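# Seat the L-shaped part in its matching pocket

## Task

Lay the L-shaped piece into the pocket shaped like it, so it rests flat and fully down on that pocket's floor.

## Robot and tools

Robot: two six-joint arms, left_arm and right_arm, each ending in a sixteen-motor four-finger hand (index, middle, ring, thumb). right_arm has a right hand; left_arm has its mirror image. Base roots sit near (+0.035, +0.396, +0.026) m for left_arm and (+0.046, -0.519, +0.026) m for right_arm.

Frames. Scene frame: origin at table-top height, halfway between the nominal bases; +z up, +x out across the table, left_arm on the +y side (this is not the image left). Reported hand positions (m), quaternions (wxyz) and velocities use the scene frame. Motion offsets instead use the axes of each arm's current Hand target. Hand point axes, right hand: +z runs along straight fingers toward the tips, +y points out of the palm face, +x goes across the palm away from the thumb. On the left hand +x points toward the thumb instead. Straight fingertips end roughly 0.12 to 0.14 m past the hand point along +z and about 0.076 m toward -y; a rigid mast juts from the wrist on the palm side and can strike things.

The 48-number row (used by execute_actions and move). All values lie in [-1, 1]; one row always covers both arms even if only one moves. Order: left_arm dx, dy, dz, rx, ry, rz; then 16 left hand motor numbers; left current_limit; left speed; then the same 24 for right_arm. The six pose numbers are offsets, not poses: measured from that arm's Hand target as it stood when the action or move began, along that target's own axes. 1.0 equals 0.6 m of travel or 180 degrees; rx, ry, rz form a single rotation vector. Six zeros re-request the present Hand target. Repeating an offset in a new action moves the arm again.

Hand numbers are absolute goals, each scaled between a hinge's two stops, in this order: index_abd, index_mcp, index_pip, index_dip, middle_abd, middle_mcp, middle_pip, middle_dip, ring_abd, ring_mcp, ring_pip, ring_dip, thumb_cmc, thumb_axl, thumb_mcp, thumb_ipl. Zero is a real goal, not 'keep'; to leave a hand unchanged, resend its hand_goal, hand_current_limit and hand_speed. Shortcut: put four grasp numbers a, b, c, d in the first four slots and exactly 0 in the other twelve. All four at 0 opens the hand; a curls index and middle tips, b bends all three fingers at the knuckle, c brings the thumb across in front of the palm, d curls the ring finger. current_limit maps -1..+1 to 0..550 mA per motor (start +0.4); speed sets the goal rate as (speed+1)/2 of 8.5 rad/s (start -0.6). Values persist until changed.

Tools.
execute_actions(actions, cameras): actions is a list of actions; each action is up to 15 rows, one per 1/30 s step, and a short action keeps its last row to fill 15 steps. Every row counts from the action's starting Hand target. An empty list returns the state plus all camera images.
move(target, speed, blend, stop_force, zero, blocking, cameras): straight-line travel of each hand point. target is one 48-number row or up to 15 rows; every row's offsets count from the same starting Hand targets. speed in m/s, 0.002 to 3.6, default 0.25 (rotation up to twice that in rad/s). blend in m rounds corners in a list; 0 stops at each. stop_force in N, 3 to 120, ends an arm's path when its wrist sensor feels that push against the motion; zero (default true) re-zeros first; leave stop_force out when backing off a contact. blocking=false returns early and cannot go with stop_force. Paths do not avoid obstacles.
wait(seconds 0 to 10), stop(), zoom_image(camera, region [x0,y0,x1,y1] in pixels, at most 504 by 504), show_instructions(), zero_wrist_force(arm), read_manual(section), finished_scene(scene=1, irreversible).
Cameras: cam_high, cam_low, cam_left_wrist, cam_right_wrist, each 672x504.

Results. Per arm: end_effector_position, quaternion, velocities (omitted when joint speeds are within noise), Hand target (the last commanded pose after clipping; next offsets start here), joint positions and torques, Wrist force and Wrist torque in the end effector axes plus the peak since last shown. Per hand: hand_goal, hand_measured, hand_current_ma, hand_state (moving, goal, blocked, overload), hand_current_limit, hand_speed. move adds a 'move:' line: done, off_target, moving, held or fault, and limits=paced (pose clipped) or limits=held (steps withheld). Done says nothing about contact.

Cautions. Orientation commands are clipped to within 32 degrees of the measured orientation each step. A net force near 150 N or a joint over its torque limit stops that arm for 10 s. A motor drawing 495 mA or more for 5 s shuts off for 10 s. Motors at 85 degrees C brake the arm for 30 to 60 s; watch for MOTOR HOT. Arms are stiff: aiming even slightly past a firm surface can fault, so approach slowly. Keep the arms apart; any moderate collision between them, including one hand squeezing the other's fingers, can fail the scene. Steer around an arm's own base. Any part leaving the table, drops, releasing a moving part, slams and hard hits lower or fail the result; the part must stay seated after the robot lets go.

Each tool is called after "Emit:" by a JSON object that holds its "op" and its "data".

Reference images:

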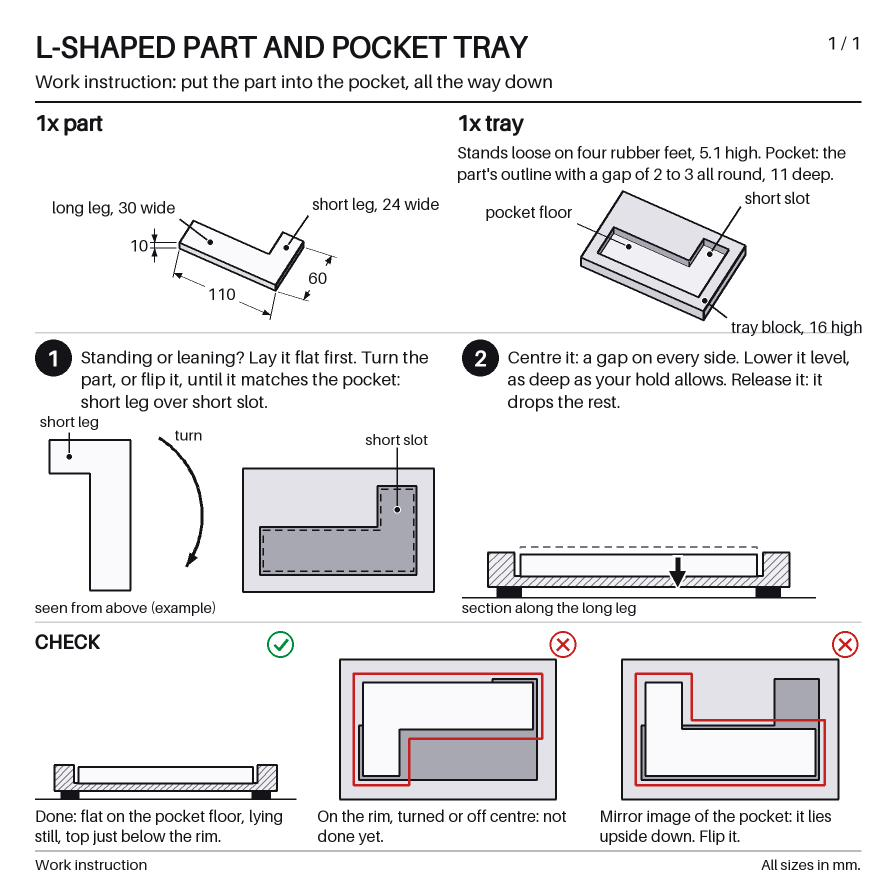

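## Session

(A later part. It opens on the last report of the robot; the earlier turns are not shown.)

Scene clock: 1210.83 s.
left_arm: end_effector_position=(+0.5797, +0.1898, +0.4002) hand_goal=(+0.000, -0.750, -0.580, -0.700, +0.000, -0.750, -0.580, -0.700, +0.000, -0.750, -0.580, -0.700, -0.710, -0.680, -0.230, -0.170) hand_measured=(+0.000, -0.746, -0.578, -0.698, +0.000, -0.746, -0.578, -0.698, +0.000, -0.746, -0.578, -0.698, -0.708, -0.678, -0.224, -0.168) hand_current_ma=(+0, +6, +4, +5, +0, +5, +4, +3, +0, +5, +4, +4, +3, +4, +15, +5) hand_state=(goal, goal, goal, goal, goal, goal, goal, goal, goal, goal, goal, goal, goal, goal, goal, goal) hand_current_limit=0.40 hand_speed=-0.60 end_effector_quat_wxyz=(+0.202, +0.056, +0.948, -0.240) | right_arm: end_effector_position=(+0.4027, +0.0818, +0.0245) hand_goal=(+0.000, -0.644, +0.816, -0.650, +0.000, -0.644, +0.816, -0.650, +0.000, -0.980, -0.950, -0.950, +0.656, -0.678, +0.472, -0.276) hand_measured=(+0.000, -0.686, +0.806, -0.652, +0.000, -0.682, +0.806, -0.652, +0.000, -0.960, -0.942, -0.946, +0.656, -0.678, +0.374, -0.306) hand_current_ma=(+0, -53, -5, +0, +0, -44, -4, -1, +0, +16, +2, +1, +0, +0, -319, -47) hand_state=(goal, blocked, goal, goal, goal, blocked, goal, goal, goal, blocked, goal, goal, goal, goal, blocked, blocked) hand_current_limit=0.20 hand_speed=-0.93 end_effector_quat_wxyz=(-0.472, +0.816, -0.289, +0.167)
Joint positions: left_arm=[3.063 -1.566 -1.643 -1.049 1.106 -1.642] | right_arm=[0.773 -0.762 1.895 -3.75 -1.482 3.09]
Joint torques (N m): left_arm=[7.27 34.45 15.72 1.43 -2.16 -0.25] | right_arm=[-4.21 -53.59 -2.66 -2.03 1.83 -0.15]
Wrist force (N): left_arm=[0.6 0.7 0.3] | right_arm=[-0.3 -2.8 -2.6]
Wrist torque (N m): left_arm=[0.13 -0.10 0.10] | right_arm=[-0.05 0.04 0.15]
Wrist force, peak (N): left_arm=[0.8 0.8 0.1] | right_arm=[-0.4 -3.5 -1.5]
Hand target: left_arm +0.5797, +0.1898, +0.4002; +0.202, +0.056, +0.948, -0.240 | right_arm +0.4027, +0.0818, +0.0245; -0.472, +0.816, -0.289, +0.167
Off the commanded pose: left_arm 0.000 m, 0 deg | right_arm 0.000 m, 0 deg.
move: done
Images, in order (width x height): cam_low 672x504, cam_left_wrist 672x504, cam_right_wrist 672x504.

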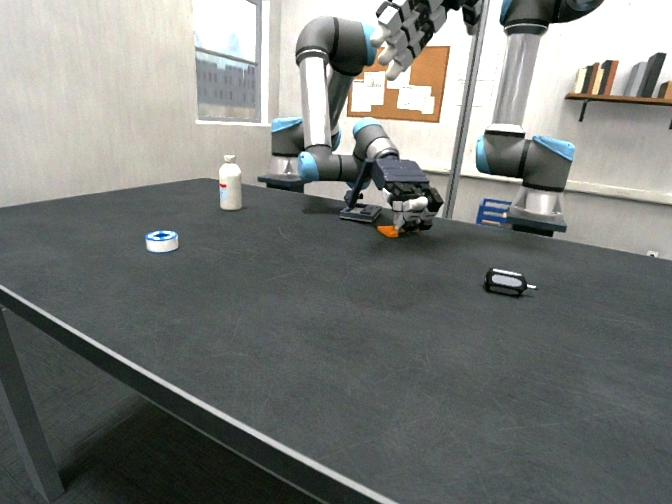

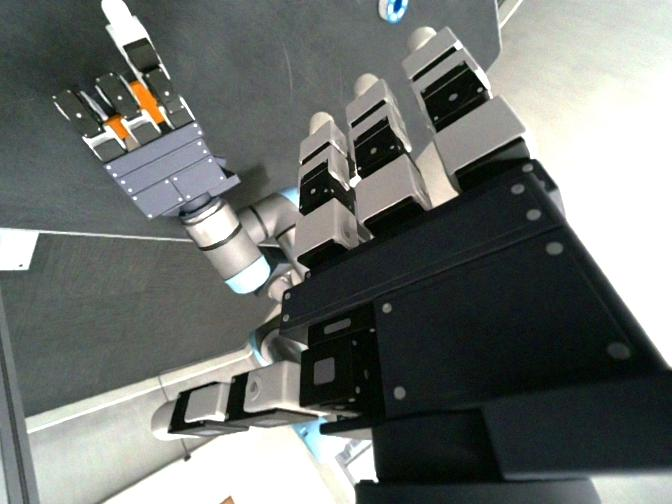

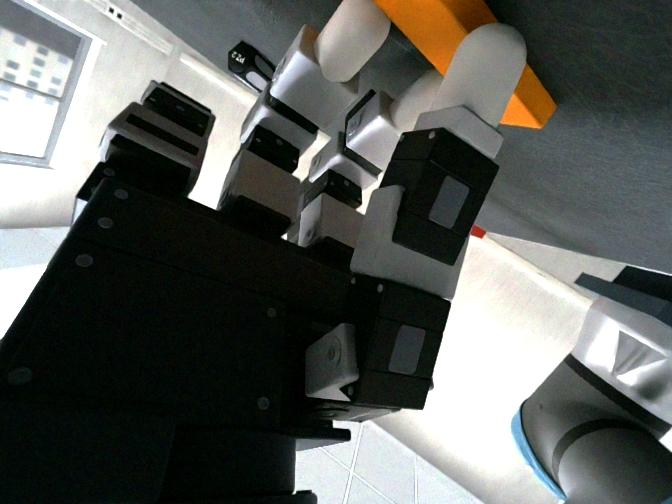

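Emit:
{"op": "move", "data": {"target": [[0,0,0,0,0,0,0,0,0,0,0,0,0,0,0,0,0,0,0,0,0,0,0.4,-0.6, 0,0,0,0,0,0,0,-0.589,0.816,-0.649,0,-0.589,0.816,-0.649,0,-0.98,-0.95,-0.95,0.657,-0.678,0.472,-0.276,0.2,-0.93],[0,0,0,0,0,0,0,0,0,0,0,0,0,0,0,0,0,0,0,0,0,0,0.4,-0.6, 0,-0.0433,-0.025,0,0,0,0,-0.589,0.816,-0.649,0,-0.589,0.816,-0.649,0,-0.98,-0.95,-0.95,0.657,-0.678,0.472,-0.276,0.2,-0.93]], "speed": 0.03, "cameras": ["cam_right_wrist","cam_low","cam_left_wrist"]}}

Emit:
{"op": "zoom_image", "data": {"camera": "cam_right_wrist", "region": [270, 0, 672, 250]}}

Emit:
{"op": "zoom_image", "data": {"camera": "cam_low", "region": [330, 150, 460, 250]}}

Emit:
{"op": "zoom_image", "data": {"camera": "cam_left_wrist", "region": [40, 0, 280, 240]}}

Scene clock: 1226.03 s.
left_arm: end_effector_position=(+0.5797, +0.1898, +0.4002) hand_goal=(+0.000, -0.750, -0.580, -0.700, +0.000, -0.750, -0.580, -0.700, +0.000, -0.750, -0.580, -0.700, -0.710, -0.680, -0.230, -0.170) hand_measured=(+0.000, -0.746, -0.578, -0.698, +0.000, -0.746, -0.578, -0.698, +0.000, -0.746, -0.578, -0.698, -0.708, -0.678, -0.224, -0.168) hand_current_ma=(+0, +6, +4, +5, +0, +5, +4, +3, +0, +5, +4, +4, +3, +4, +15, +5) hand_state=(goal, goal, goal, goal, goal, goal, goal, goal, goal, goal, goal, goal, goal, goal, goal, goal) hand_current_limit=0.40 hand_speed=-0.60 end_effector_quat_wxyz=(+0.202, +0.056, +0.948, -0.240) | right_arm: end_effector_position=(+0.4027, +0.0818, +0.0547) hand_goal=(+0.000, -0.590, +0.816, -0.650, +0.000, -0.590, +0.816, -0.650, +0.000, -0.980, -0.950, -0.950, +0.656, -0.678, +0.472, -0.276) hand_measured=(+0.000, -0.588, +0.810, -0.654, +0.000, -0.588, +0.810, -0.654, +0.000, -0.960, -0.942, -0.946, +0.656, -0.678, +0.466, -0.280) hand_current_ma=(+0, +0, -2, -1, +0, +0, -2, -1, +0, +16, +2, +1, +0, +0, -3, -1) hand_state=(goal, goal, goal, goal, goal, goal, goal, goal, goal, blocked, goal, goal, goal, goal, goal, goal) hand_current_limit=0.20 hand_speed=-0.93 end_effector_quat_wxyz=(-0.472, +0.816, -0.289, +0.167) end_effector_velocity=(+0.001, +0.000, -0.001) end_effector_angular_velocity=(+0.001, -0.001, -0.001)
Joint positions: left_arm=[3.063 -1.566 -1.643 -1.049 1.106 -1.642] | right_arm=[0.773 -0.829 1.904 -3.692 -1.482 3.09]
Joint velocities: left_arm=[within noise] | right_arm=[-0.001 0.003 0 -0.005 -0.001 0]
Joint torques (N m): left_arm=[7.1 35.23 15.94 1.26 -2.22 -0.62] | right_arm=[1.51 -34.29 -7.98 -4.52 0.65 2.07]
Wrist force (N): left_arm=[0.7 0.8 0.2] | right_arm=[-0.3 0.2 -0.2]
Wrist torque (N m): left_arm=[0.16 -0.12 0.11] | right_arm=[0.04 0.03 0.17]
Wrist force, peak (N): left_arm=[0.7 0.8 0.2] | right_arm=[-0.4 -7.5 -2.0]
Hand target: left_arm +0.5797, +0.1898, +0.4002; +0.202, +0.056, +0.948, -0.240 | right_arm +0.4027, +0.0818, +0.0545; -0.472, +0.816, -0.289, +0.167
Off the commanded pose: left_arm 0.000 m, 0 deg | right_arm 0.000 m, 0 deg.
move: done
Images, in order (width x height): cam_low 672x504, cam_left_wrist 672x504, cam_right_wrist 672x504.

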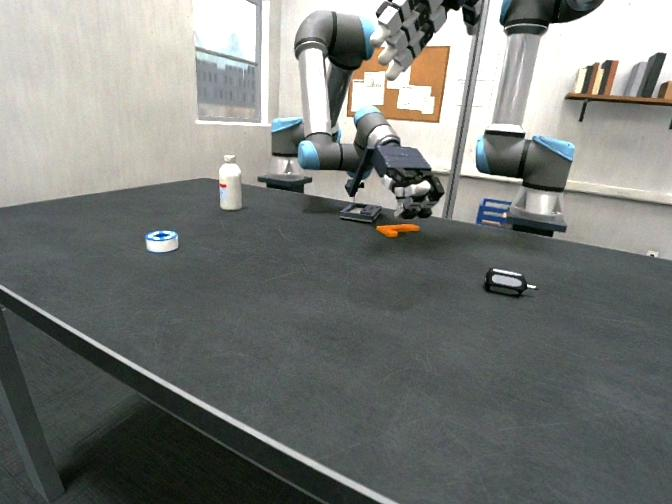

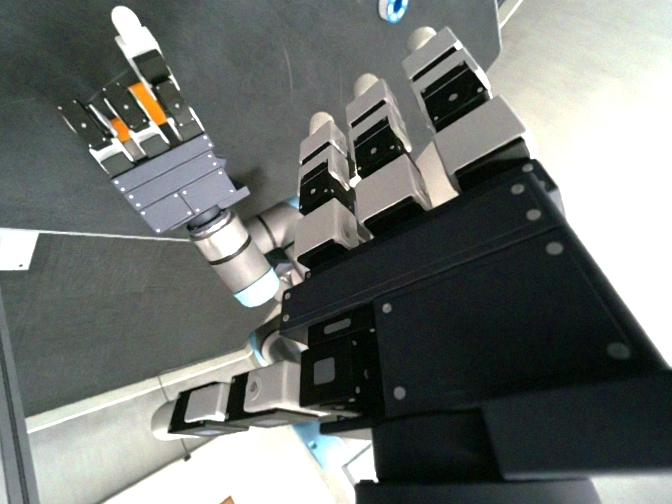

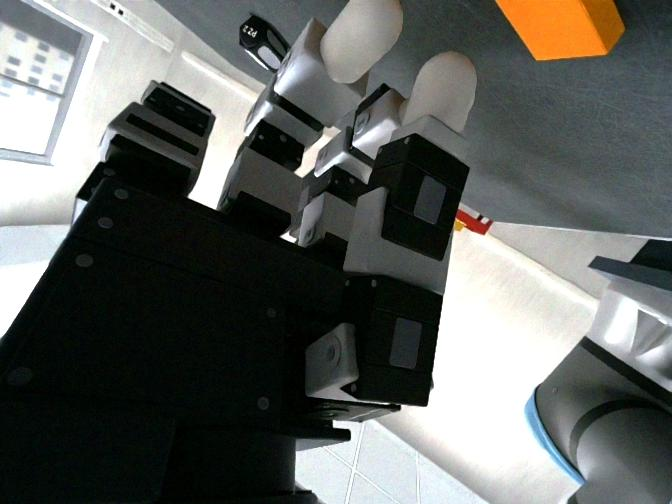

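Scaled by 1.254 from the camera's 672x504 image, which has a finer 960x720 frame.

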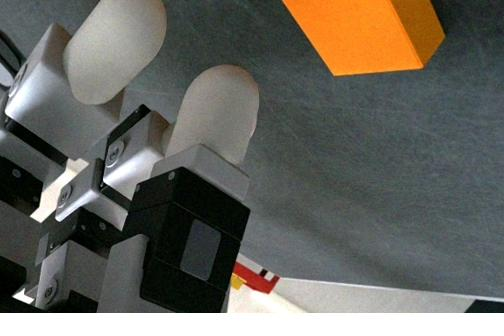

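Scaled by 3.877 from the camera's 672x504 image, which has a finer 960x720 frame.

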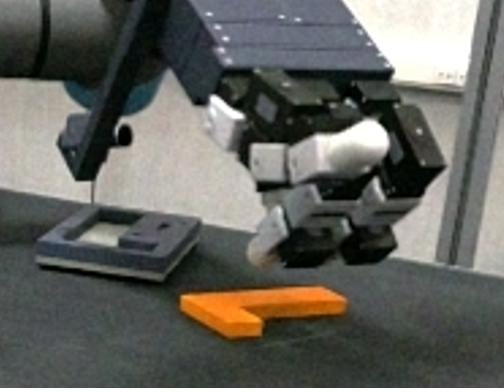

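Scaled by 2.100 from the camera's 672x504 image, which has a finer 960x720 frame.

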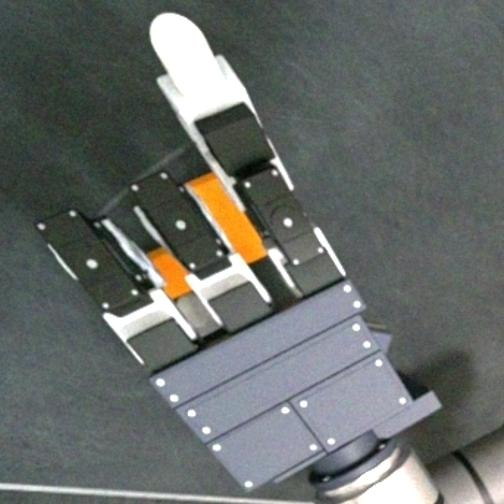

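Emit:
{"op": "move", "data": {"target": [[0,0,0,0,0,0,0,0,0,0,0,0,0,0,0,0,0,0,0,0,0,0,0.4,-0.6, 0,-0.0088,0.0152,0,0,0,0,-0.736,0.822,-0.726,0,-0.736,0.822,-0.726,0,-0.98,-0.95,-0.95,0.657,-0.678,0.112,-0.254,0.2,-0.8],[0,0,0,0,0,0,0,0,0,0,0,0,0,0,0,0,0,0,0,0,0,0,0.4,-0.6, 0,0.036,0.0412,0,0,0,0,-0.736,0.822,-0.726,0,-0.736,0.822,-0.726,0,-0.98,-0.95,-0.95,0.657,-0.678,0.112,-0.254,0.2,-0.8]], "speed": 0.03, "stop_force": 3, "cameras": ["cam_right_wrist","cam_low"]}}

Emit:
{"op": "zoom_image", "data": {"camera": "cam_right_wrist", "region": [270, 0, 672, 250]}}

Emit:
{"op": "zoom_image", "data": {"camera": "cam_low", "region": [330, 150, 460, 250]}}

Scene clock: 1298.00 s.
left_arm: end_effector_position=(+0.5797, +0.1898, +0.4002) hand_goal=(+0.000, -0.750, -0.580, -0.700, +0.000, -0.750, -0.580, -0.700, +0.000, -0.750, -0.580, -0.700, -0.710, -0.680, -0.230, -0.170) hand_measured=(+0.000, -0.746, -0.578, -0.698, +0.000, -0.746, -0.578, -0.698, +0.000, -0.746, -0.578, -0.698, -0.708, -0.678, -0.224, -0.168) hand_current_ma=(+0, +6, +4, +5, +0, +5, +4, +3, +0, +5, +4, +4, +3, +4, +15, +5) hand_state=(goal, goal, goal, goal, goal, goal, goal, goal, goal, goal, goal, goal, goal, goal, goal, goal) hand_current_limit=0.40 hand_speed=-0.60 end_effector_quat_wxyz=(+0.202, +0.056, +0.948, -0.240) | right_arm: end_effector_position=(+0.4094, +0.0901, +0.0234) hand_goal=(+0.000, -0.736, +0.822, -0.726, +0.000, -0.736, +0.822, -0.726, +0.000, -0.980, -0.950, -0.950, +0.656, -0.678, +0.112, -0.254) hand_measured=(+0.000, -0.722, +0.818, -0.724, +0.000, -0.722, +0.818, -0.724, +0.000, -0.960, -0.942, -0.946, +0.656, -0.678, +0.114, -0.256) hand_current_ma=(+0, +8, -1, +0, +0, +9, -1, +0, +0, +16, +2, +1, +0, +0, +0, -1) hand_state=(goal, goal, goal, goal, goal, goal, goal, goal, goal, blocked, goal, goal, goal, goal, goal, goal) hand_current_limit=0.20 hand_speed=-0.80 end_effector_quat_wxyz=(-0.472, +0.816, -0.289, +0.167)
Joint positions: left_arm=[3.063 -1.566 -1.643 -1.049 1.106 -1.642] | right_arm=[0.775 -0.748 1.862 -3.731 -1.483 3.091]
Joint torques (N m): left_arm=[7.65 34.87 16.97 1.39 -2.13 -0.67] | right_arm=[0.3 -58.65 -3.3 -1.59 0.44 0.56]
Wrist force (N): left_arm=[0.5 0.4 0.0] | right_arm=[-0.6 -1.8 -1.1]
Wrist torque (N m): left_arm=[0.13 -0.11 0.10] | right_arm=[-0.12 0.06 0.10]
Wrist force, peak (N): left_arm=[0.7 0.8 0.2] | right_arm=[-1.0 -4.7 -2.4]
Hand target: left_arm +0.5797, +0.1898, +0.4002; +0.202, +0.056, +0.948, -0.240 | right_arm +0.4094, +0.0900, +0.0234; -0.472, +0.816, -0.289, +0.167
Off the commanded pose: left_arm 0.000 m, 0 deg | right_arm 0.000 m, 0 deg.
move: contact (right_arm)
Images, in order (width x height): cam_low 672x504, cam_right_wrist 672x504.

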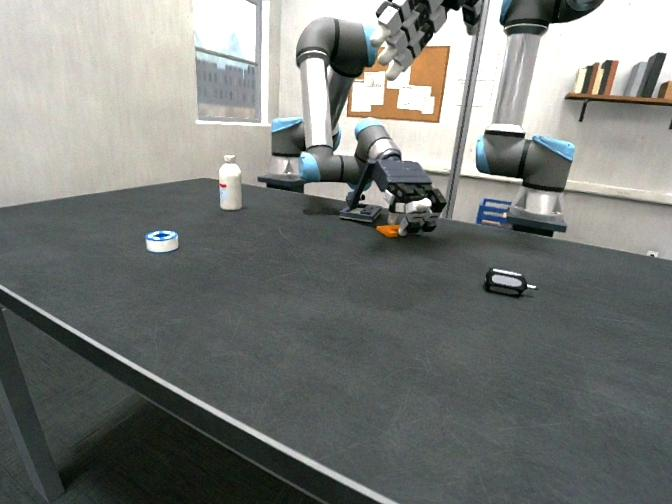

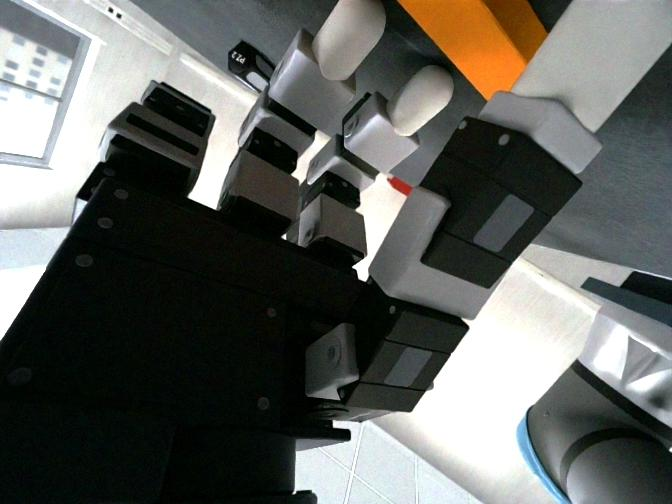

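Scaled by 1.254 from the camera's 672x504 image, which has a finer 960x720 frame.

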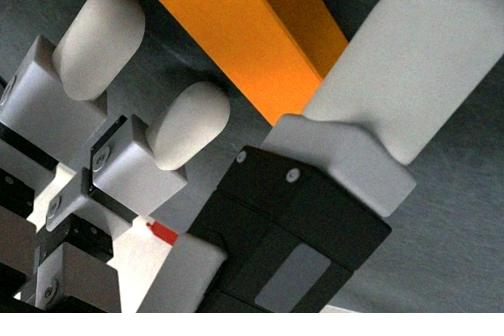

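Scaled by 3.877 from the camera's 672x504 image, which has a finer 960x720 frame.

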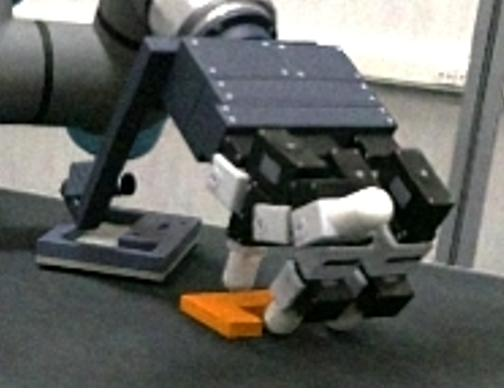

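Emit:
{"op": "move", "data": {"target": [[0,0,0,0,0,0,0,0,0,0,0,0,0,0,0,0,0,0,0,0,0,0,0.4,-0.6, 0,-0.0009,-0.0005,0,0,0,0,-0.736,0.822,-0.726,0,-0.736,0.822,-0.726,0,-0.98,-0.95,-0.95,0.657,-0.678,0.112,-0.254,0.2,-0.8],[0,0,0,0,0,0,0,0,0,0,0,0,0,0,0,0,0,0,0,0,0,0,0.4,-0.6, 0,-0.0009,-0.0005,0,0,0,0,-0.425,0.822,-0.81,0,-0.425,0.822,-0.81,0,-0.98,-0.95,-0.95,0.657,-0.678,0.404,-0.254,0.2,-0.93]], "speed": 0.03, "cameras": ["cam_right_wrist","cam_low"]}}

Emit:
{"op": "zoom_image", "data": {"camera": "cam_right_wrist", "region": [270, 0, 672, 250]}}

Emit:
{"op": "zoom_image", "data": {"camera": "cam_low", "region": [330, 150, 460, 250]}}

Scene clock: 1312.23 s.
left_arm: end_effector_position=(+0.5797, +0.1898, +0.4002) hand_goal=(+0.000, -0.750, -0.580, -0.700, +0.000, -0.750, -0.580, -0.700, +0.000, -0.750, -0.580, -0.700, -0.710, -0.680, -0.230, -0.170) hand_measured=(+0.000, -0.746, -0.578, -0.698, +0.000, -0.746, -0.578, -0.698, +0.000, -0.746, -0.578, -0.698, -0.708, -0.678, -0.224, -0.168) hand_current_ma=(+0, +6, +4, +5, +0, +5, +4, +3, +0, +5, +4, +4, +3, +4, +15, +5) hand_state=(goal, goal, goal, goal, goal, goal, goal, goal, goal, goal, goal, goal, goal, goal, goal, goal) hand_current_limit=0.40 hand_speed=-0.60 end_effector_quat_wxyz=(+0.202, +0.056, +0.948, -0.240) | right_arm: end_effector_position=(+0.4094, +0.0901, +0.0240) hand_goal=(+0.000, -0.426, +0.822, -0.810, +0.000, -0.426, +0.822, -0.810, +0.000, -0.980, -0.950, -0.950, +0.656, -0.678, +0.404, -0.254) hand_measured=(+0.000, -0.684, +0.830, -0.810, +0.000, -0.684, +0.830, -0.810, +0.000, -0.960, -0.942, -0.946, +0.658, -0.678, +0.368, -0.262) hand_current_ma=(+0, -330, +3, +0, +0, -330, +4, +0, +0, +16, +2, +1, +0, +0, -59, -6) hand_state=(goal, blocked, goal, goal, goal, blocked, goal, goal, goal, blocked, goal, goal, goal, goal, blocked, goal) hand_current_limit=0.20 hand_speed=-0.93 end_effector_quat_wxyz=(-0.472, +0.816, -0.289, +0.167)
Joint positions: left_arm=[3.063 -1.566 -1.643 -1.049 1.106 -1.642] | right_arm=[0.775 -0.749 1.862 -3.73 -1.483 3.091]
Joint torques (N m): left_arm=[7.46 34.66 17.2 1.33 -2.12 -0.98] | right_arm=[0.87 -29.16 -5.6 2.47 -0.24 0.5]
Wrist force (N): left_arm=[0.6 0.7 0.2] | right_arm=[-0.5 -18.5 -1.5]
Wrist torque (N m): left_arm=[0.15 -0.10 0.10] | right_arm=[-0.02 0.06 0.01]
Wrist force, peak (N): left_arm=[0.9 0.7 0.1] | right_arm=[-0.7 -18.8 -1.8]
Hand target: left_arm +0.5797, +0.1898, +0.4002; +0.202, +0.056, +0.948, -0.240 | right_arm +0.4094, +0.0901, +0.0240; -0.472, +0.816, -0.289, +0.167
Off the commanded pose: left_arm 0.000 m, 0 deg | right_arm 0.000 m, 0 deg.
move: done
Images, in order (width x height): cam_low 672x504, cam_right_wrist 672x504.

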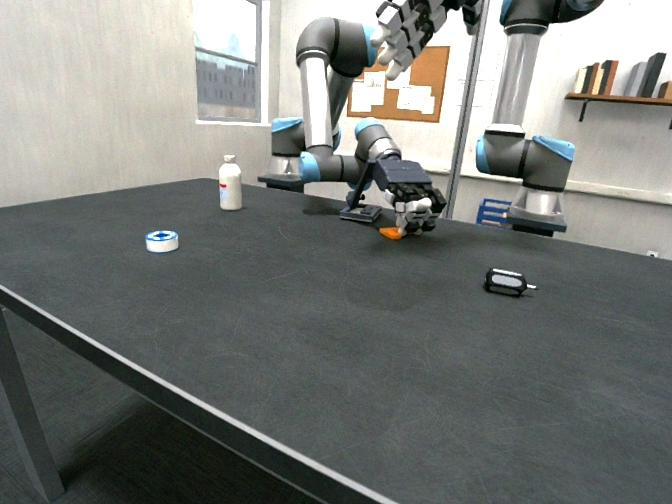

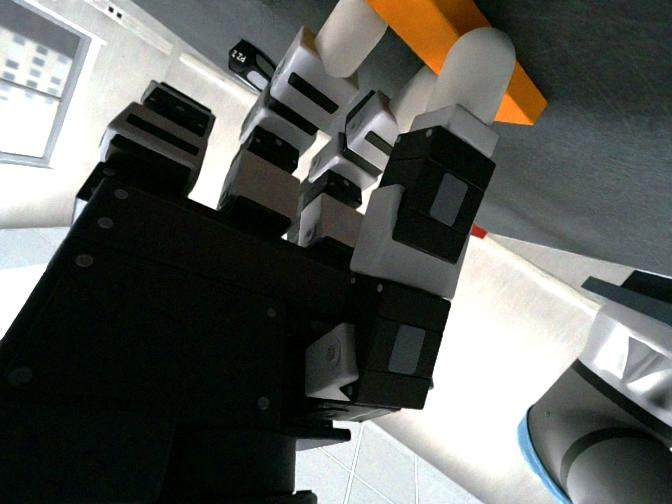

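Scaled by 1.254 from the camera's 672x504 image, which has a finer 960x720 frame.

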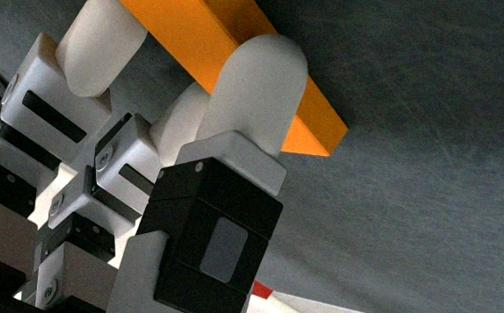

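Scaled by 3.877 from the camera's 672x504 image, which has a finer 960x720 frame.

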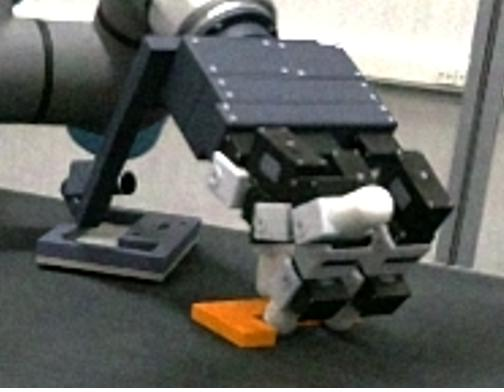

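Emit:
{"op": "move", "data": {"target": [[0,0,0,0,0,0,0,0,0,0,0,0,0,0,0,0,0,0,0,0,0,0,0.4,-0.6, 0,0,0,0,0,0,0,-0.72,0.818,-0.717,0,-0.72,0.818,-0.717,0,-0.98,-0.95,-0.95,0.657,-0.678,0.247,-0.254,0.2,-0.93],[0,0,0,0,0,0,0,0,0,0,0,0,0,0,0,0,0,0,0,0,0,0,0.4,-0.6, 0,0,0,0,0,0,0,-0.699,0.818,-0.717,0,-0.699,0.818,-0.717,0,-0.98,-0.95,-0.95,0.657,-0.678,0.247,-0.254,0.2,-0.95],[0,0,0,0,0,0,0,0,0,0,0,0,0,0,0,0,0,0,0,0,0,0,0.4,-0.6, 0,0,0,0,0,0,0,-0.644,0.818,-0.739,0,-0.644,0.818,-0.739,0,-0.98,-0.95,-0.95,0.657,-0.678,0.247,-0.254,0.2,-0.95],[0,0,0,0,0,0,0,0,0,0,0,0,0,0,0,0,0,0,0,0,0,0,0.4,-0.6, 0,0,0,0,0,0,0,-0.589,0.818,-0.768,0,-0.589,0.818,-0.768,0,-0.98,-0.95,-0.95,0.657,-0.678,0.247,-0.254,0.2,-0.95],[0,0,0,0,0,0,0,0,0,0,0,0,0,0,0,0,0,0,0,0,0,0,0.4,-0.6, 0,0,0,0,0,0,0,-0.548,0.818,-0.79,0,-0.548,0.818,-0.79,0,-0.98,-0.95,-0.95,0.657,-0.678,0.247,-0.254,0.2,-0.95]], "speed": 0.03, "cameras": ["cam_right_wrist","cam_low"]}}

Emit:
{"op": "zoom_image", "data": {"camera": "cam_right_wrist", "region": [270, 0, 672, 250]}}

Emit:
{"op": "zoom_image", "data": {"camera": "cam_low", "region": [330, 150, 460, 250]}}

Scene clock: 1361.83 s.
left_arm: end_effector_position=(+0.5797, +0.1898, +0.4002) hand_goal=(+0.000, -0.750, -0.580, -0.700, +0.000, -0.750, -0.580, -0.700, +0.000, -0.750, -0.580, -0.700, -0.710, -0.680, -0.230, -0.170) hand_measured=(+0.000, -0.746, -0.578, -0.698, +0.000, -0.746, -0.578, -0.698, +0.000, -0.746, -0.578, -0.698, -0.708, -0.678, -0.224, -0.168) hand_current_ma=(+0, +6, +4, +5, +0, +5, +4, +3, +0, +5, +4, +4, +3, +4, +15, +5) hand_state=(goal, goal, goal, goal, goal, goal, goal, goal, goal, goal, goal, goal, goal, goal, goal, goal) hand_current_limit=0.40 hand_speed=-0.60 end_effector_quat_wxyz=(+0.202, +0.056, +0.948, -0.240) | right_arm: end_effector_position=(+0.4094, +0.0900, +0.0240) hand_goal=(+0.000, -0.548, +0.818, -0.790, +0.000, -0.548, +0.818, -0.790, +0.000, -0.980, -0.950, -0.950, +0.656, -0.678, +0.246, -0.254) hand_measured=(+0.000, -0.550, +0.812, -0.790, +0.000, -0.550, +0.814, -0.790, +0.000, -0.960, -0.942, -0.946, +0.658, -0.678, +0.244, -0.256) hand_current_ma=(+0, +0, -2, +0, +0, -1, -1, +0, +0, +16, +2, +1, +0, +0, -1, -1) hand_state=(goal, goal, goal, goal, goal, goal, goal, goal, goal, blocked, goal, goal, goal, goal, goal, goal) hand_current_limit=0.20 hand_speed=-0.95 end_effector_quat_wxyz=(-0.472, +0.816, -0.289, +0.167)
Joint positions: left_arm=[3.063 -1.566 -1.643 -1.049 1.106 -1.642] | right_arm=[0.775 -0.749 1.862 -3.73 -1.483 3.091]
Joint torques (N m): left_arm=[7.03 34.58 16.72 1.36 -2.06 -1.09] | right_arm=[5.2 -59.92 -13.02 -4.09 -1.21 1.24]
Wrist force (N): left_arm=[0.7 0.7 -0.1] | right_arm=[-0.3 0.0 -0.3]
Wrist torque (N m): left_arm=[0.17 -0.12 0.10] | right_arm=[0.06 0.04 0.10]
Wrist force, peak (N): left_arm=[1.0 0.6 0.2] | right_arm=[-0.6 -19.4 -0.5]
Hand target: left_arm +0.5797, +0.1898, +0.4002; +0.202, +0.056, +0.948, -0.240 | right_arm +0.4094, +0.0901, +0.0240; -0.472, +0.816, -0.289, +0.167
Off the commanded pose: left_arm 0.000 m, 0 deg | right_arm 0.000 m, 0 deg.
move: done
Images, in order (width x height): cam_low 672x504, cam_right_wrist 672x504.

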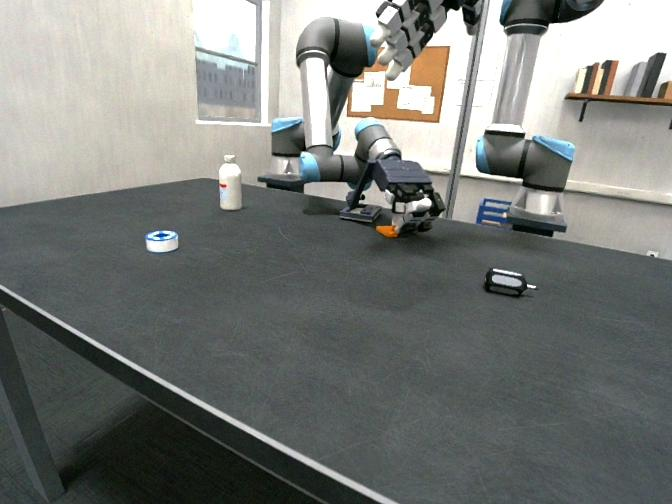

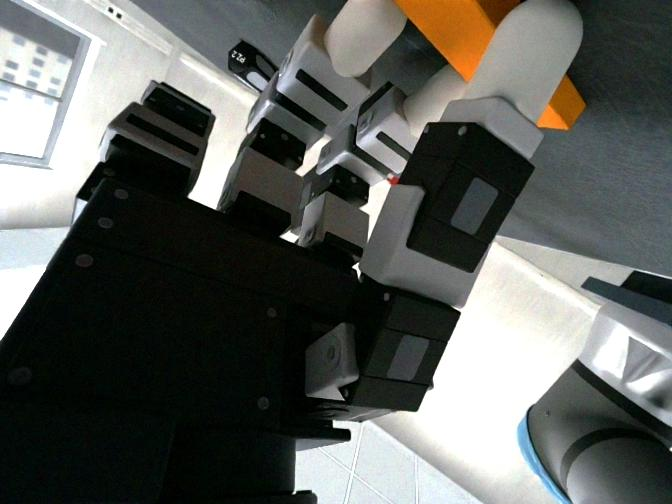

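Scaled by 1.254 from the camera's 672x504 image, which has a finer 960x720 frame.

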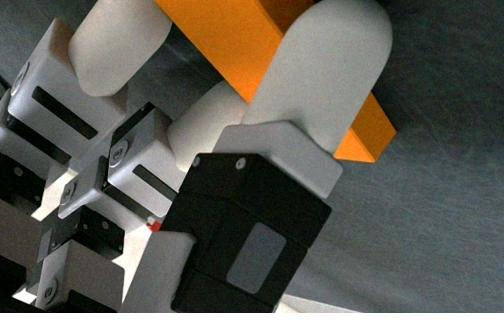

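Scaled by 3.877 from the camera's 672x504 image, which has a finer 960x720 frame.

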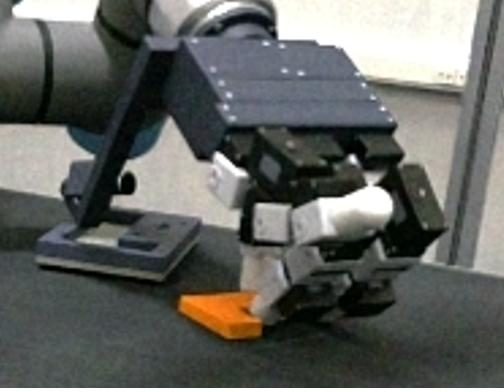

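Emit:
{"op": "move", "data": {"target": [[0,0,0,0,0,0,0,0,0,0,0,0,0,0,0,0,0,0,0,0,0,0,0.4,-0.6, 0,0,0,0,0,0,0,-0.51,0.818,-0.81,0,-0.51,0.818,-0.81,0,-0.98,-0.95,-0.95,0.657,-0.678,0.247,-0.254,0.2,-0.95],[0,0,0,0,0,0,0,0,0,0,0,0,0,0,0,0,0,0,0,0,0,0,0.4,-0.6, 0,0,0,0,0,0,0,-0.438,0.818,-0.81,0,-0.438,0.818,-0.81,0,-0.98,-0.95,-0.95,0.657,-0.678,0.337,-0.254,0.2,-0.95]], "speed": 0.03, "cameras": ["cam_right_wrist","cam_low"]}}

Emit:
{"op": "zoom_image", "data": {"camera": "cam_right_wrist", "region": [270, 0, 672, 250]}}

Emit:
{"op": "zoom_image", "data": {"camera": "cam_low", "region": [330, 150, 460, 250]}}

Scene clock: 1373.63 s.
left_arm: end_effector_position=(+0.5797, +0.1898, +0.4002) hand_goal=(+0.000, -0.750, -0.580, -0.700, +0.000, -0.750, -0.580, -0.700, +0.000, -0.750, -0.580, -0.700, -0.710, -0.680, -0.230, -0.170) hand_measured=(+0.000, -0.746, -0.578, -0.698, +0.000, -0.746, -0.578, -0.698, +0.000, -0.746, -0.578, -0.698, -0.708, -0.678, -0.224, -0.168) hand_current_ma=(+0, +6, +4, +5, +0, +5, +4, +3, +0, +5, +4, +4, +3, +4, +15, +5) hand_state=(goal, goal, goal, goal, goal, goal, goal, goal, goal, goal, goal, goal, goal, goal, goal, goal) hand_current_limit=0.40 hand_speed=-0.60 end_effector_quat_wxyz=(+0.202, +0.056, +0.948, -0.240) | right_arm: end_effector_position=(+0.4094, +0.0901, +0.0240) hand_goal=(+0.000, -0.438, +0.818, -0.810, +0.000, -0.438, +0.818, -0.810, +0.000, -0.980, -0.950, -0.950, +0.656, -0.678, +0.336, -0.254) hand_measured=(+0.000, -0.494, +0.800, -0.816, +0.000, -0.500, +0.804, -0.816, +0.000, -0.960, -0.942, -0.946, +0.658, -0.678, +0.238, -0.280) hand_current_ma=(+0, -90, -11, -2, +0, -104, -8, -2, +0, +16, +2, +1, +0, +0, -298, -37) hand_state=(goal, blocked, goal, goal, goal, blocked, goal, goal, goal, blocked, goal, goal, goal, goal, moving, moving) hand_current_limit=0.20 hand_speed=-0.95 end_effector_quat_wxyz=(-0.472, +0.816, -0.289, +0.167)
Joint positions: left_arm=[3.063 -1.566 -1.643 -1.049 1.106 -1.642] | right_arm=[0.775 -0.749 1.862 -3.73 -1.483 3.091]
Joint torques (N m): left_arm=[6.56 34.63 15.94 1.38 -2.02 -1.26] | right_arm=[6.84 -57.66 -17.23 -3.59 -1.14 1.21]
Wrist force (N): left_arm=[0.5 0.5 0.1] | right_arm=[-0.2 -3.2 -1.5]
Wrist torque (N m): left_arm=[0.14 -0.11 0.10] | right_arm=[-0.12 0.02 0.09]
Wrist force, peak (N): left_arm=[0.9 0.6 0.2] | right_arm=[-0.5 -3.3 -1.3]
Hand target: left_arm +0.5797, +0.1898, +0.4002; +0.202, +0.056, +0.948, -0.240 | right_arm +0.4094, +0.0901, +0.0240; -0.472, +0.816, -0.289, +0.167
Off the commanded pose: left_arm 0.000 m, 0 deg | right_arm 0.000 m, 0 deg.
move: done
Images, in order (width x height): cam_low 672x504, cam_right_wrist 672x504.

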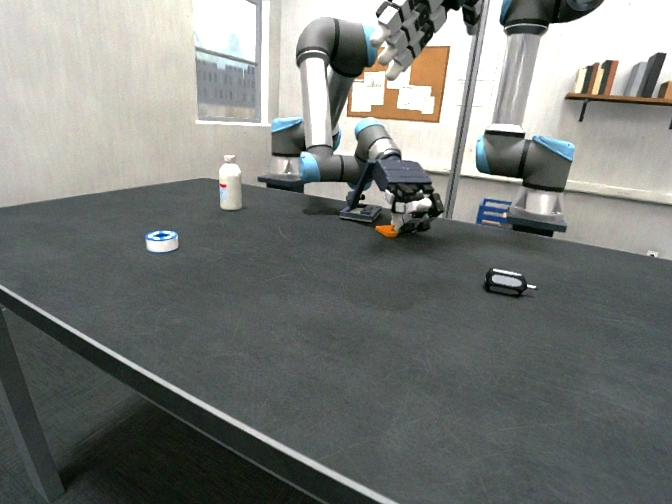

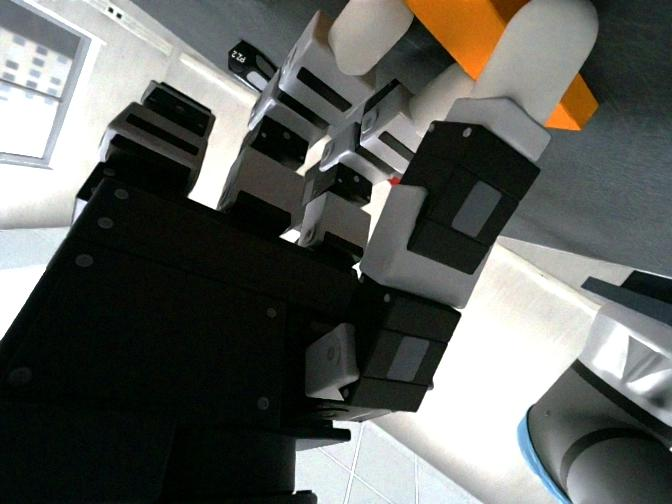

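Scaled by 1.254 from the camera's 672x504 image, which has a finer 960x720 frame.

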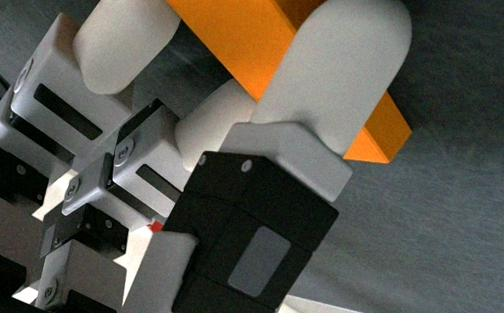

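Scaled by 3.877 from the camera's 672x504 image, which has a finer 960x720 frame.

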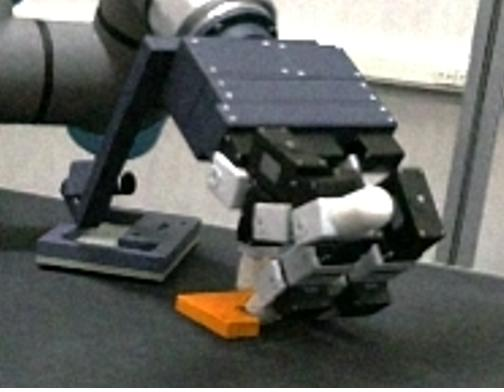

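Emit:
{"op": "move", "data": {"target": [[0,0,0,0,0,0,0,0,0,0,0,0,0,0,0,0,0,0,0,0,0,0,0.4,-0.6, 0,0,0,0,0,0,0,-0.41,0.818,-0.81,0,-0.41,0.818,-0.81,0,-0.98,-0.95,-0.95,0.657,-0.678,0.38,-0.254,0.4,-0.95],[0,0,0,0,0,0,0,0,0,0,0,0,0,0,0,0,0,0,0,0,0,0,0.4,-0.6, 0,-0.0217,-0.0125,0,0,0,0,-0.41,0.818,-0.81,0,-0.41,0.818,-0.81,0,-0.98,-0.95,-0.95,0.657,-0.678,0.38,-0.254,0.4,-0.95]], "speed": 0.02, "cameras": ["cam_right_wrist","cam_low"]}}

Emit:
{"op": "zoom_image", "data": {"camera": "cam_right_wrist", "region": [270, 0, 672, 250]}}

Emit:
{"op": "zoom_image", "data": {"camera": "cam_low", "region": [330, 150, 460, 250]}}

Scene clock: 1387.83 s.
left_arm: end_effector_position=(+0.5797, +0.1898, +0.4002) hand_goal=(+0.000, -0.750, -0.580, -0.700, +0.000, -0.750, -0.580, -0.700, +0.000, -0.750, -0.580, -0.700, -0.710, -0.680, -0.230, -0.170) hand_measured=(+0.000, -0.746, -0.578, -0.698, +0.000, -0.746, -0.578, -0.698, +0.000, -0.746, -0.578, -0.698, -0.708, -0.678, -0.224, -0.168) hand_current_ma=(+0, +6, +4, +5, +0, +5, +4, +3, +0, +5, +4, +4, +3, +4, +15, +5) hand_state=(goal, goal, goal, goal, goal, goal, goal, goal, goal, goal, goal, goal, goal, goal, goal, goal) hand_current_limit=0.40 hand_speed=-0.60 end_effector_quat_wxyz=(+0.202, +0.056, +0.948, -0.240) | right_arm: end_effector_position=(+0.4094, +0.0901, +0.0392) hand_goal=(+0.000, -0.410, +0.818, -0.810, +0.000, -0.410, +0.818, -0.810, +0.000, -0.980, -0.950, -0.950, +0.656, -0.678, +0.380, -0.254) hand_measured=(+0.000, -0.486, +0.792, -0.820, +0.000, -0.480, +0.798, -0.820, +0.000, -0.960, -0.942, -0.946, +0.652, -0.680, +0.242, -0.292) hand_current_ma=(+0, -146, -21, -5, +0, -127, -15, -4, +0, +16, +2, +1, -1, +0, -385, -69) hand_state=(goal, blocked, blocked, goal, goal, blocked, blocked, goal, goal, blocked, goal, goal, goal, goal, blocked, blocked) hand_current_limit=0.40 hand_speed=-0.95 end_effector_quat_wxyz=(-0.472, +0.816, -0.289, +0.167)
Joint positions: left_arm=[3.063 -1.566 -1.643 -1.049 1.106 -1.642] | right_arm=[0.775 -0.782 1.867 -3.702 -1.483 3.091]
Joint torques (N m): left_arm=[7.25 34.89 17.05 1.53 -1.99 -1.44] | right_arm=[11.24 -36.8 -6.18 -4.37 -1.21 1.88]
Wrist force (N): left_arm=[0.4 0.6 0.0] | right_arm=[-0.4 0.6 -0.1]
Wrist torque (N m): left_arm=[0.16 -0.09 0.09] | right_arm=[0.10 0.05 0.09]
Wrist force, peak (N): left_arm=[0.8 0.8 0.0] | right_arm=[-0.4 -5.2 -1.3]
Hand target: left_arm +0.5797, +0.1898, +0.4002; +0.202, +0.056, +0.948, -0.240 | right_arm +0.4094, +0.0901, +0.0390; -0.472, +0.816, -0.289, +0.167
Off the commanded pose: left_arm 0.000 m, 0 deg | right_arm 0.000 m, 0 deg.
move: done
Images, in order (width x height): cam_low 672x504, cam_right_wrist 672x504.

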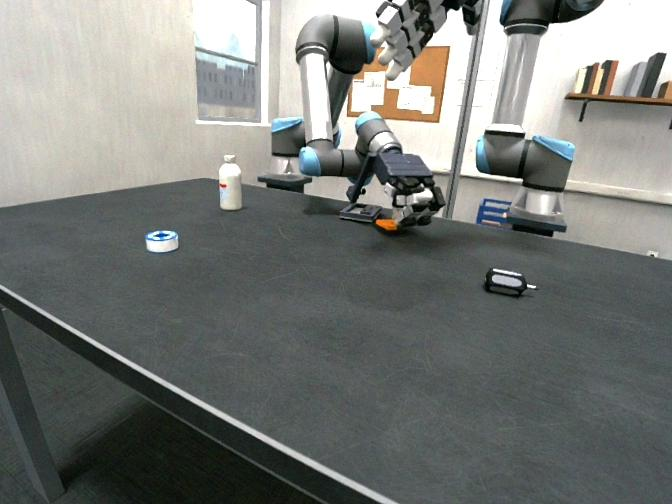

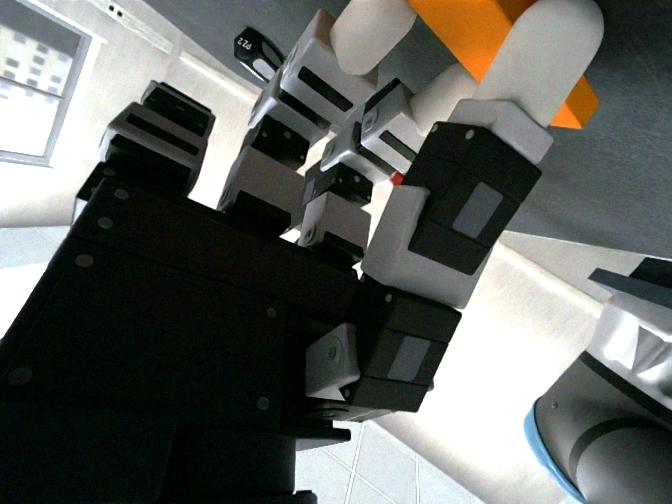

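Scaled by 1.254 from the camera's 672x504 image, which has a finer 960x720 frame.

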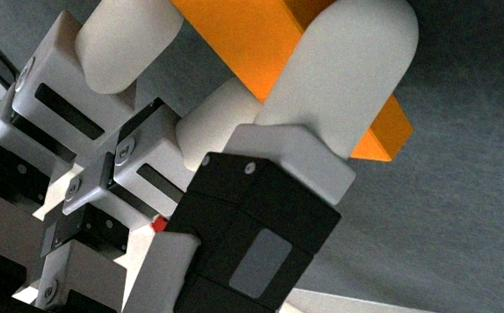

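Scaled by 3.877 from the camera's 672x504 image, which has a finer 960x720 frame.

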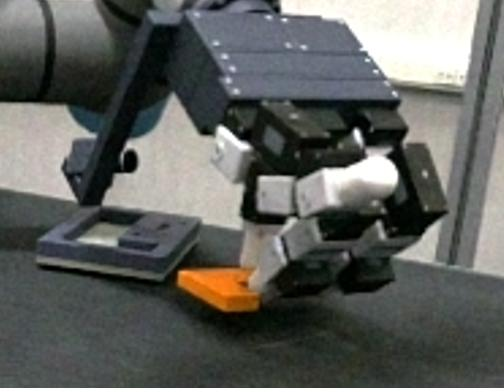

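Emit:
{"op": "zoom_image", "data": {"camera": "cam_right_wrist", "region": [530, 60, 640, 140]}}

Emit:
{"op": "zoom_image", "data": {"camera": "cam_right_wrist", "region": [380, 0, 560, 120]}}

Scaled by 4.582 from the camera's 672x504 image, which has a finer 960x720 frame.

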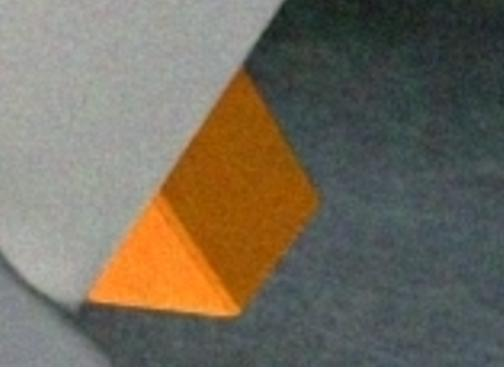

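Scaled by 2.800 from the camera's 672x504 image, which has a finer 960x720 frame.

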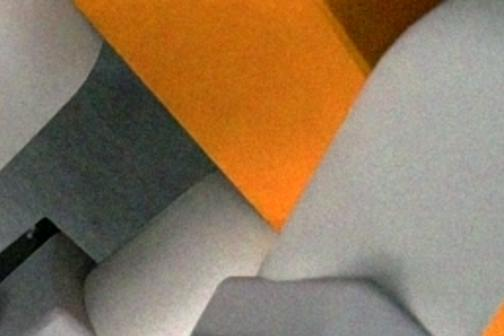

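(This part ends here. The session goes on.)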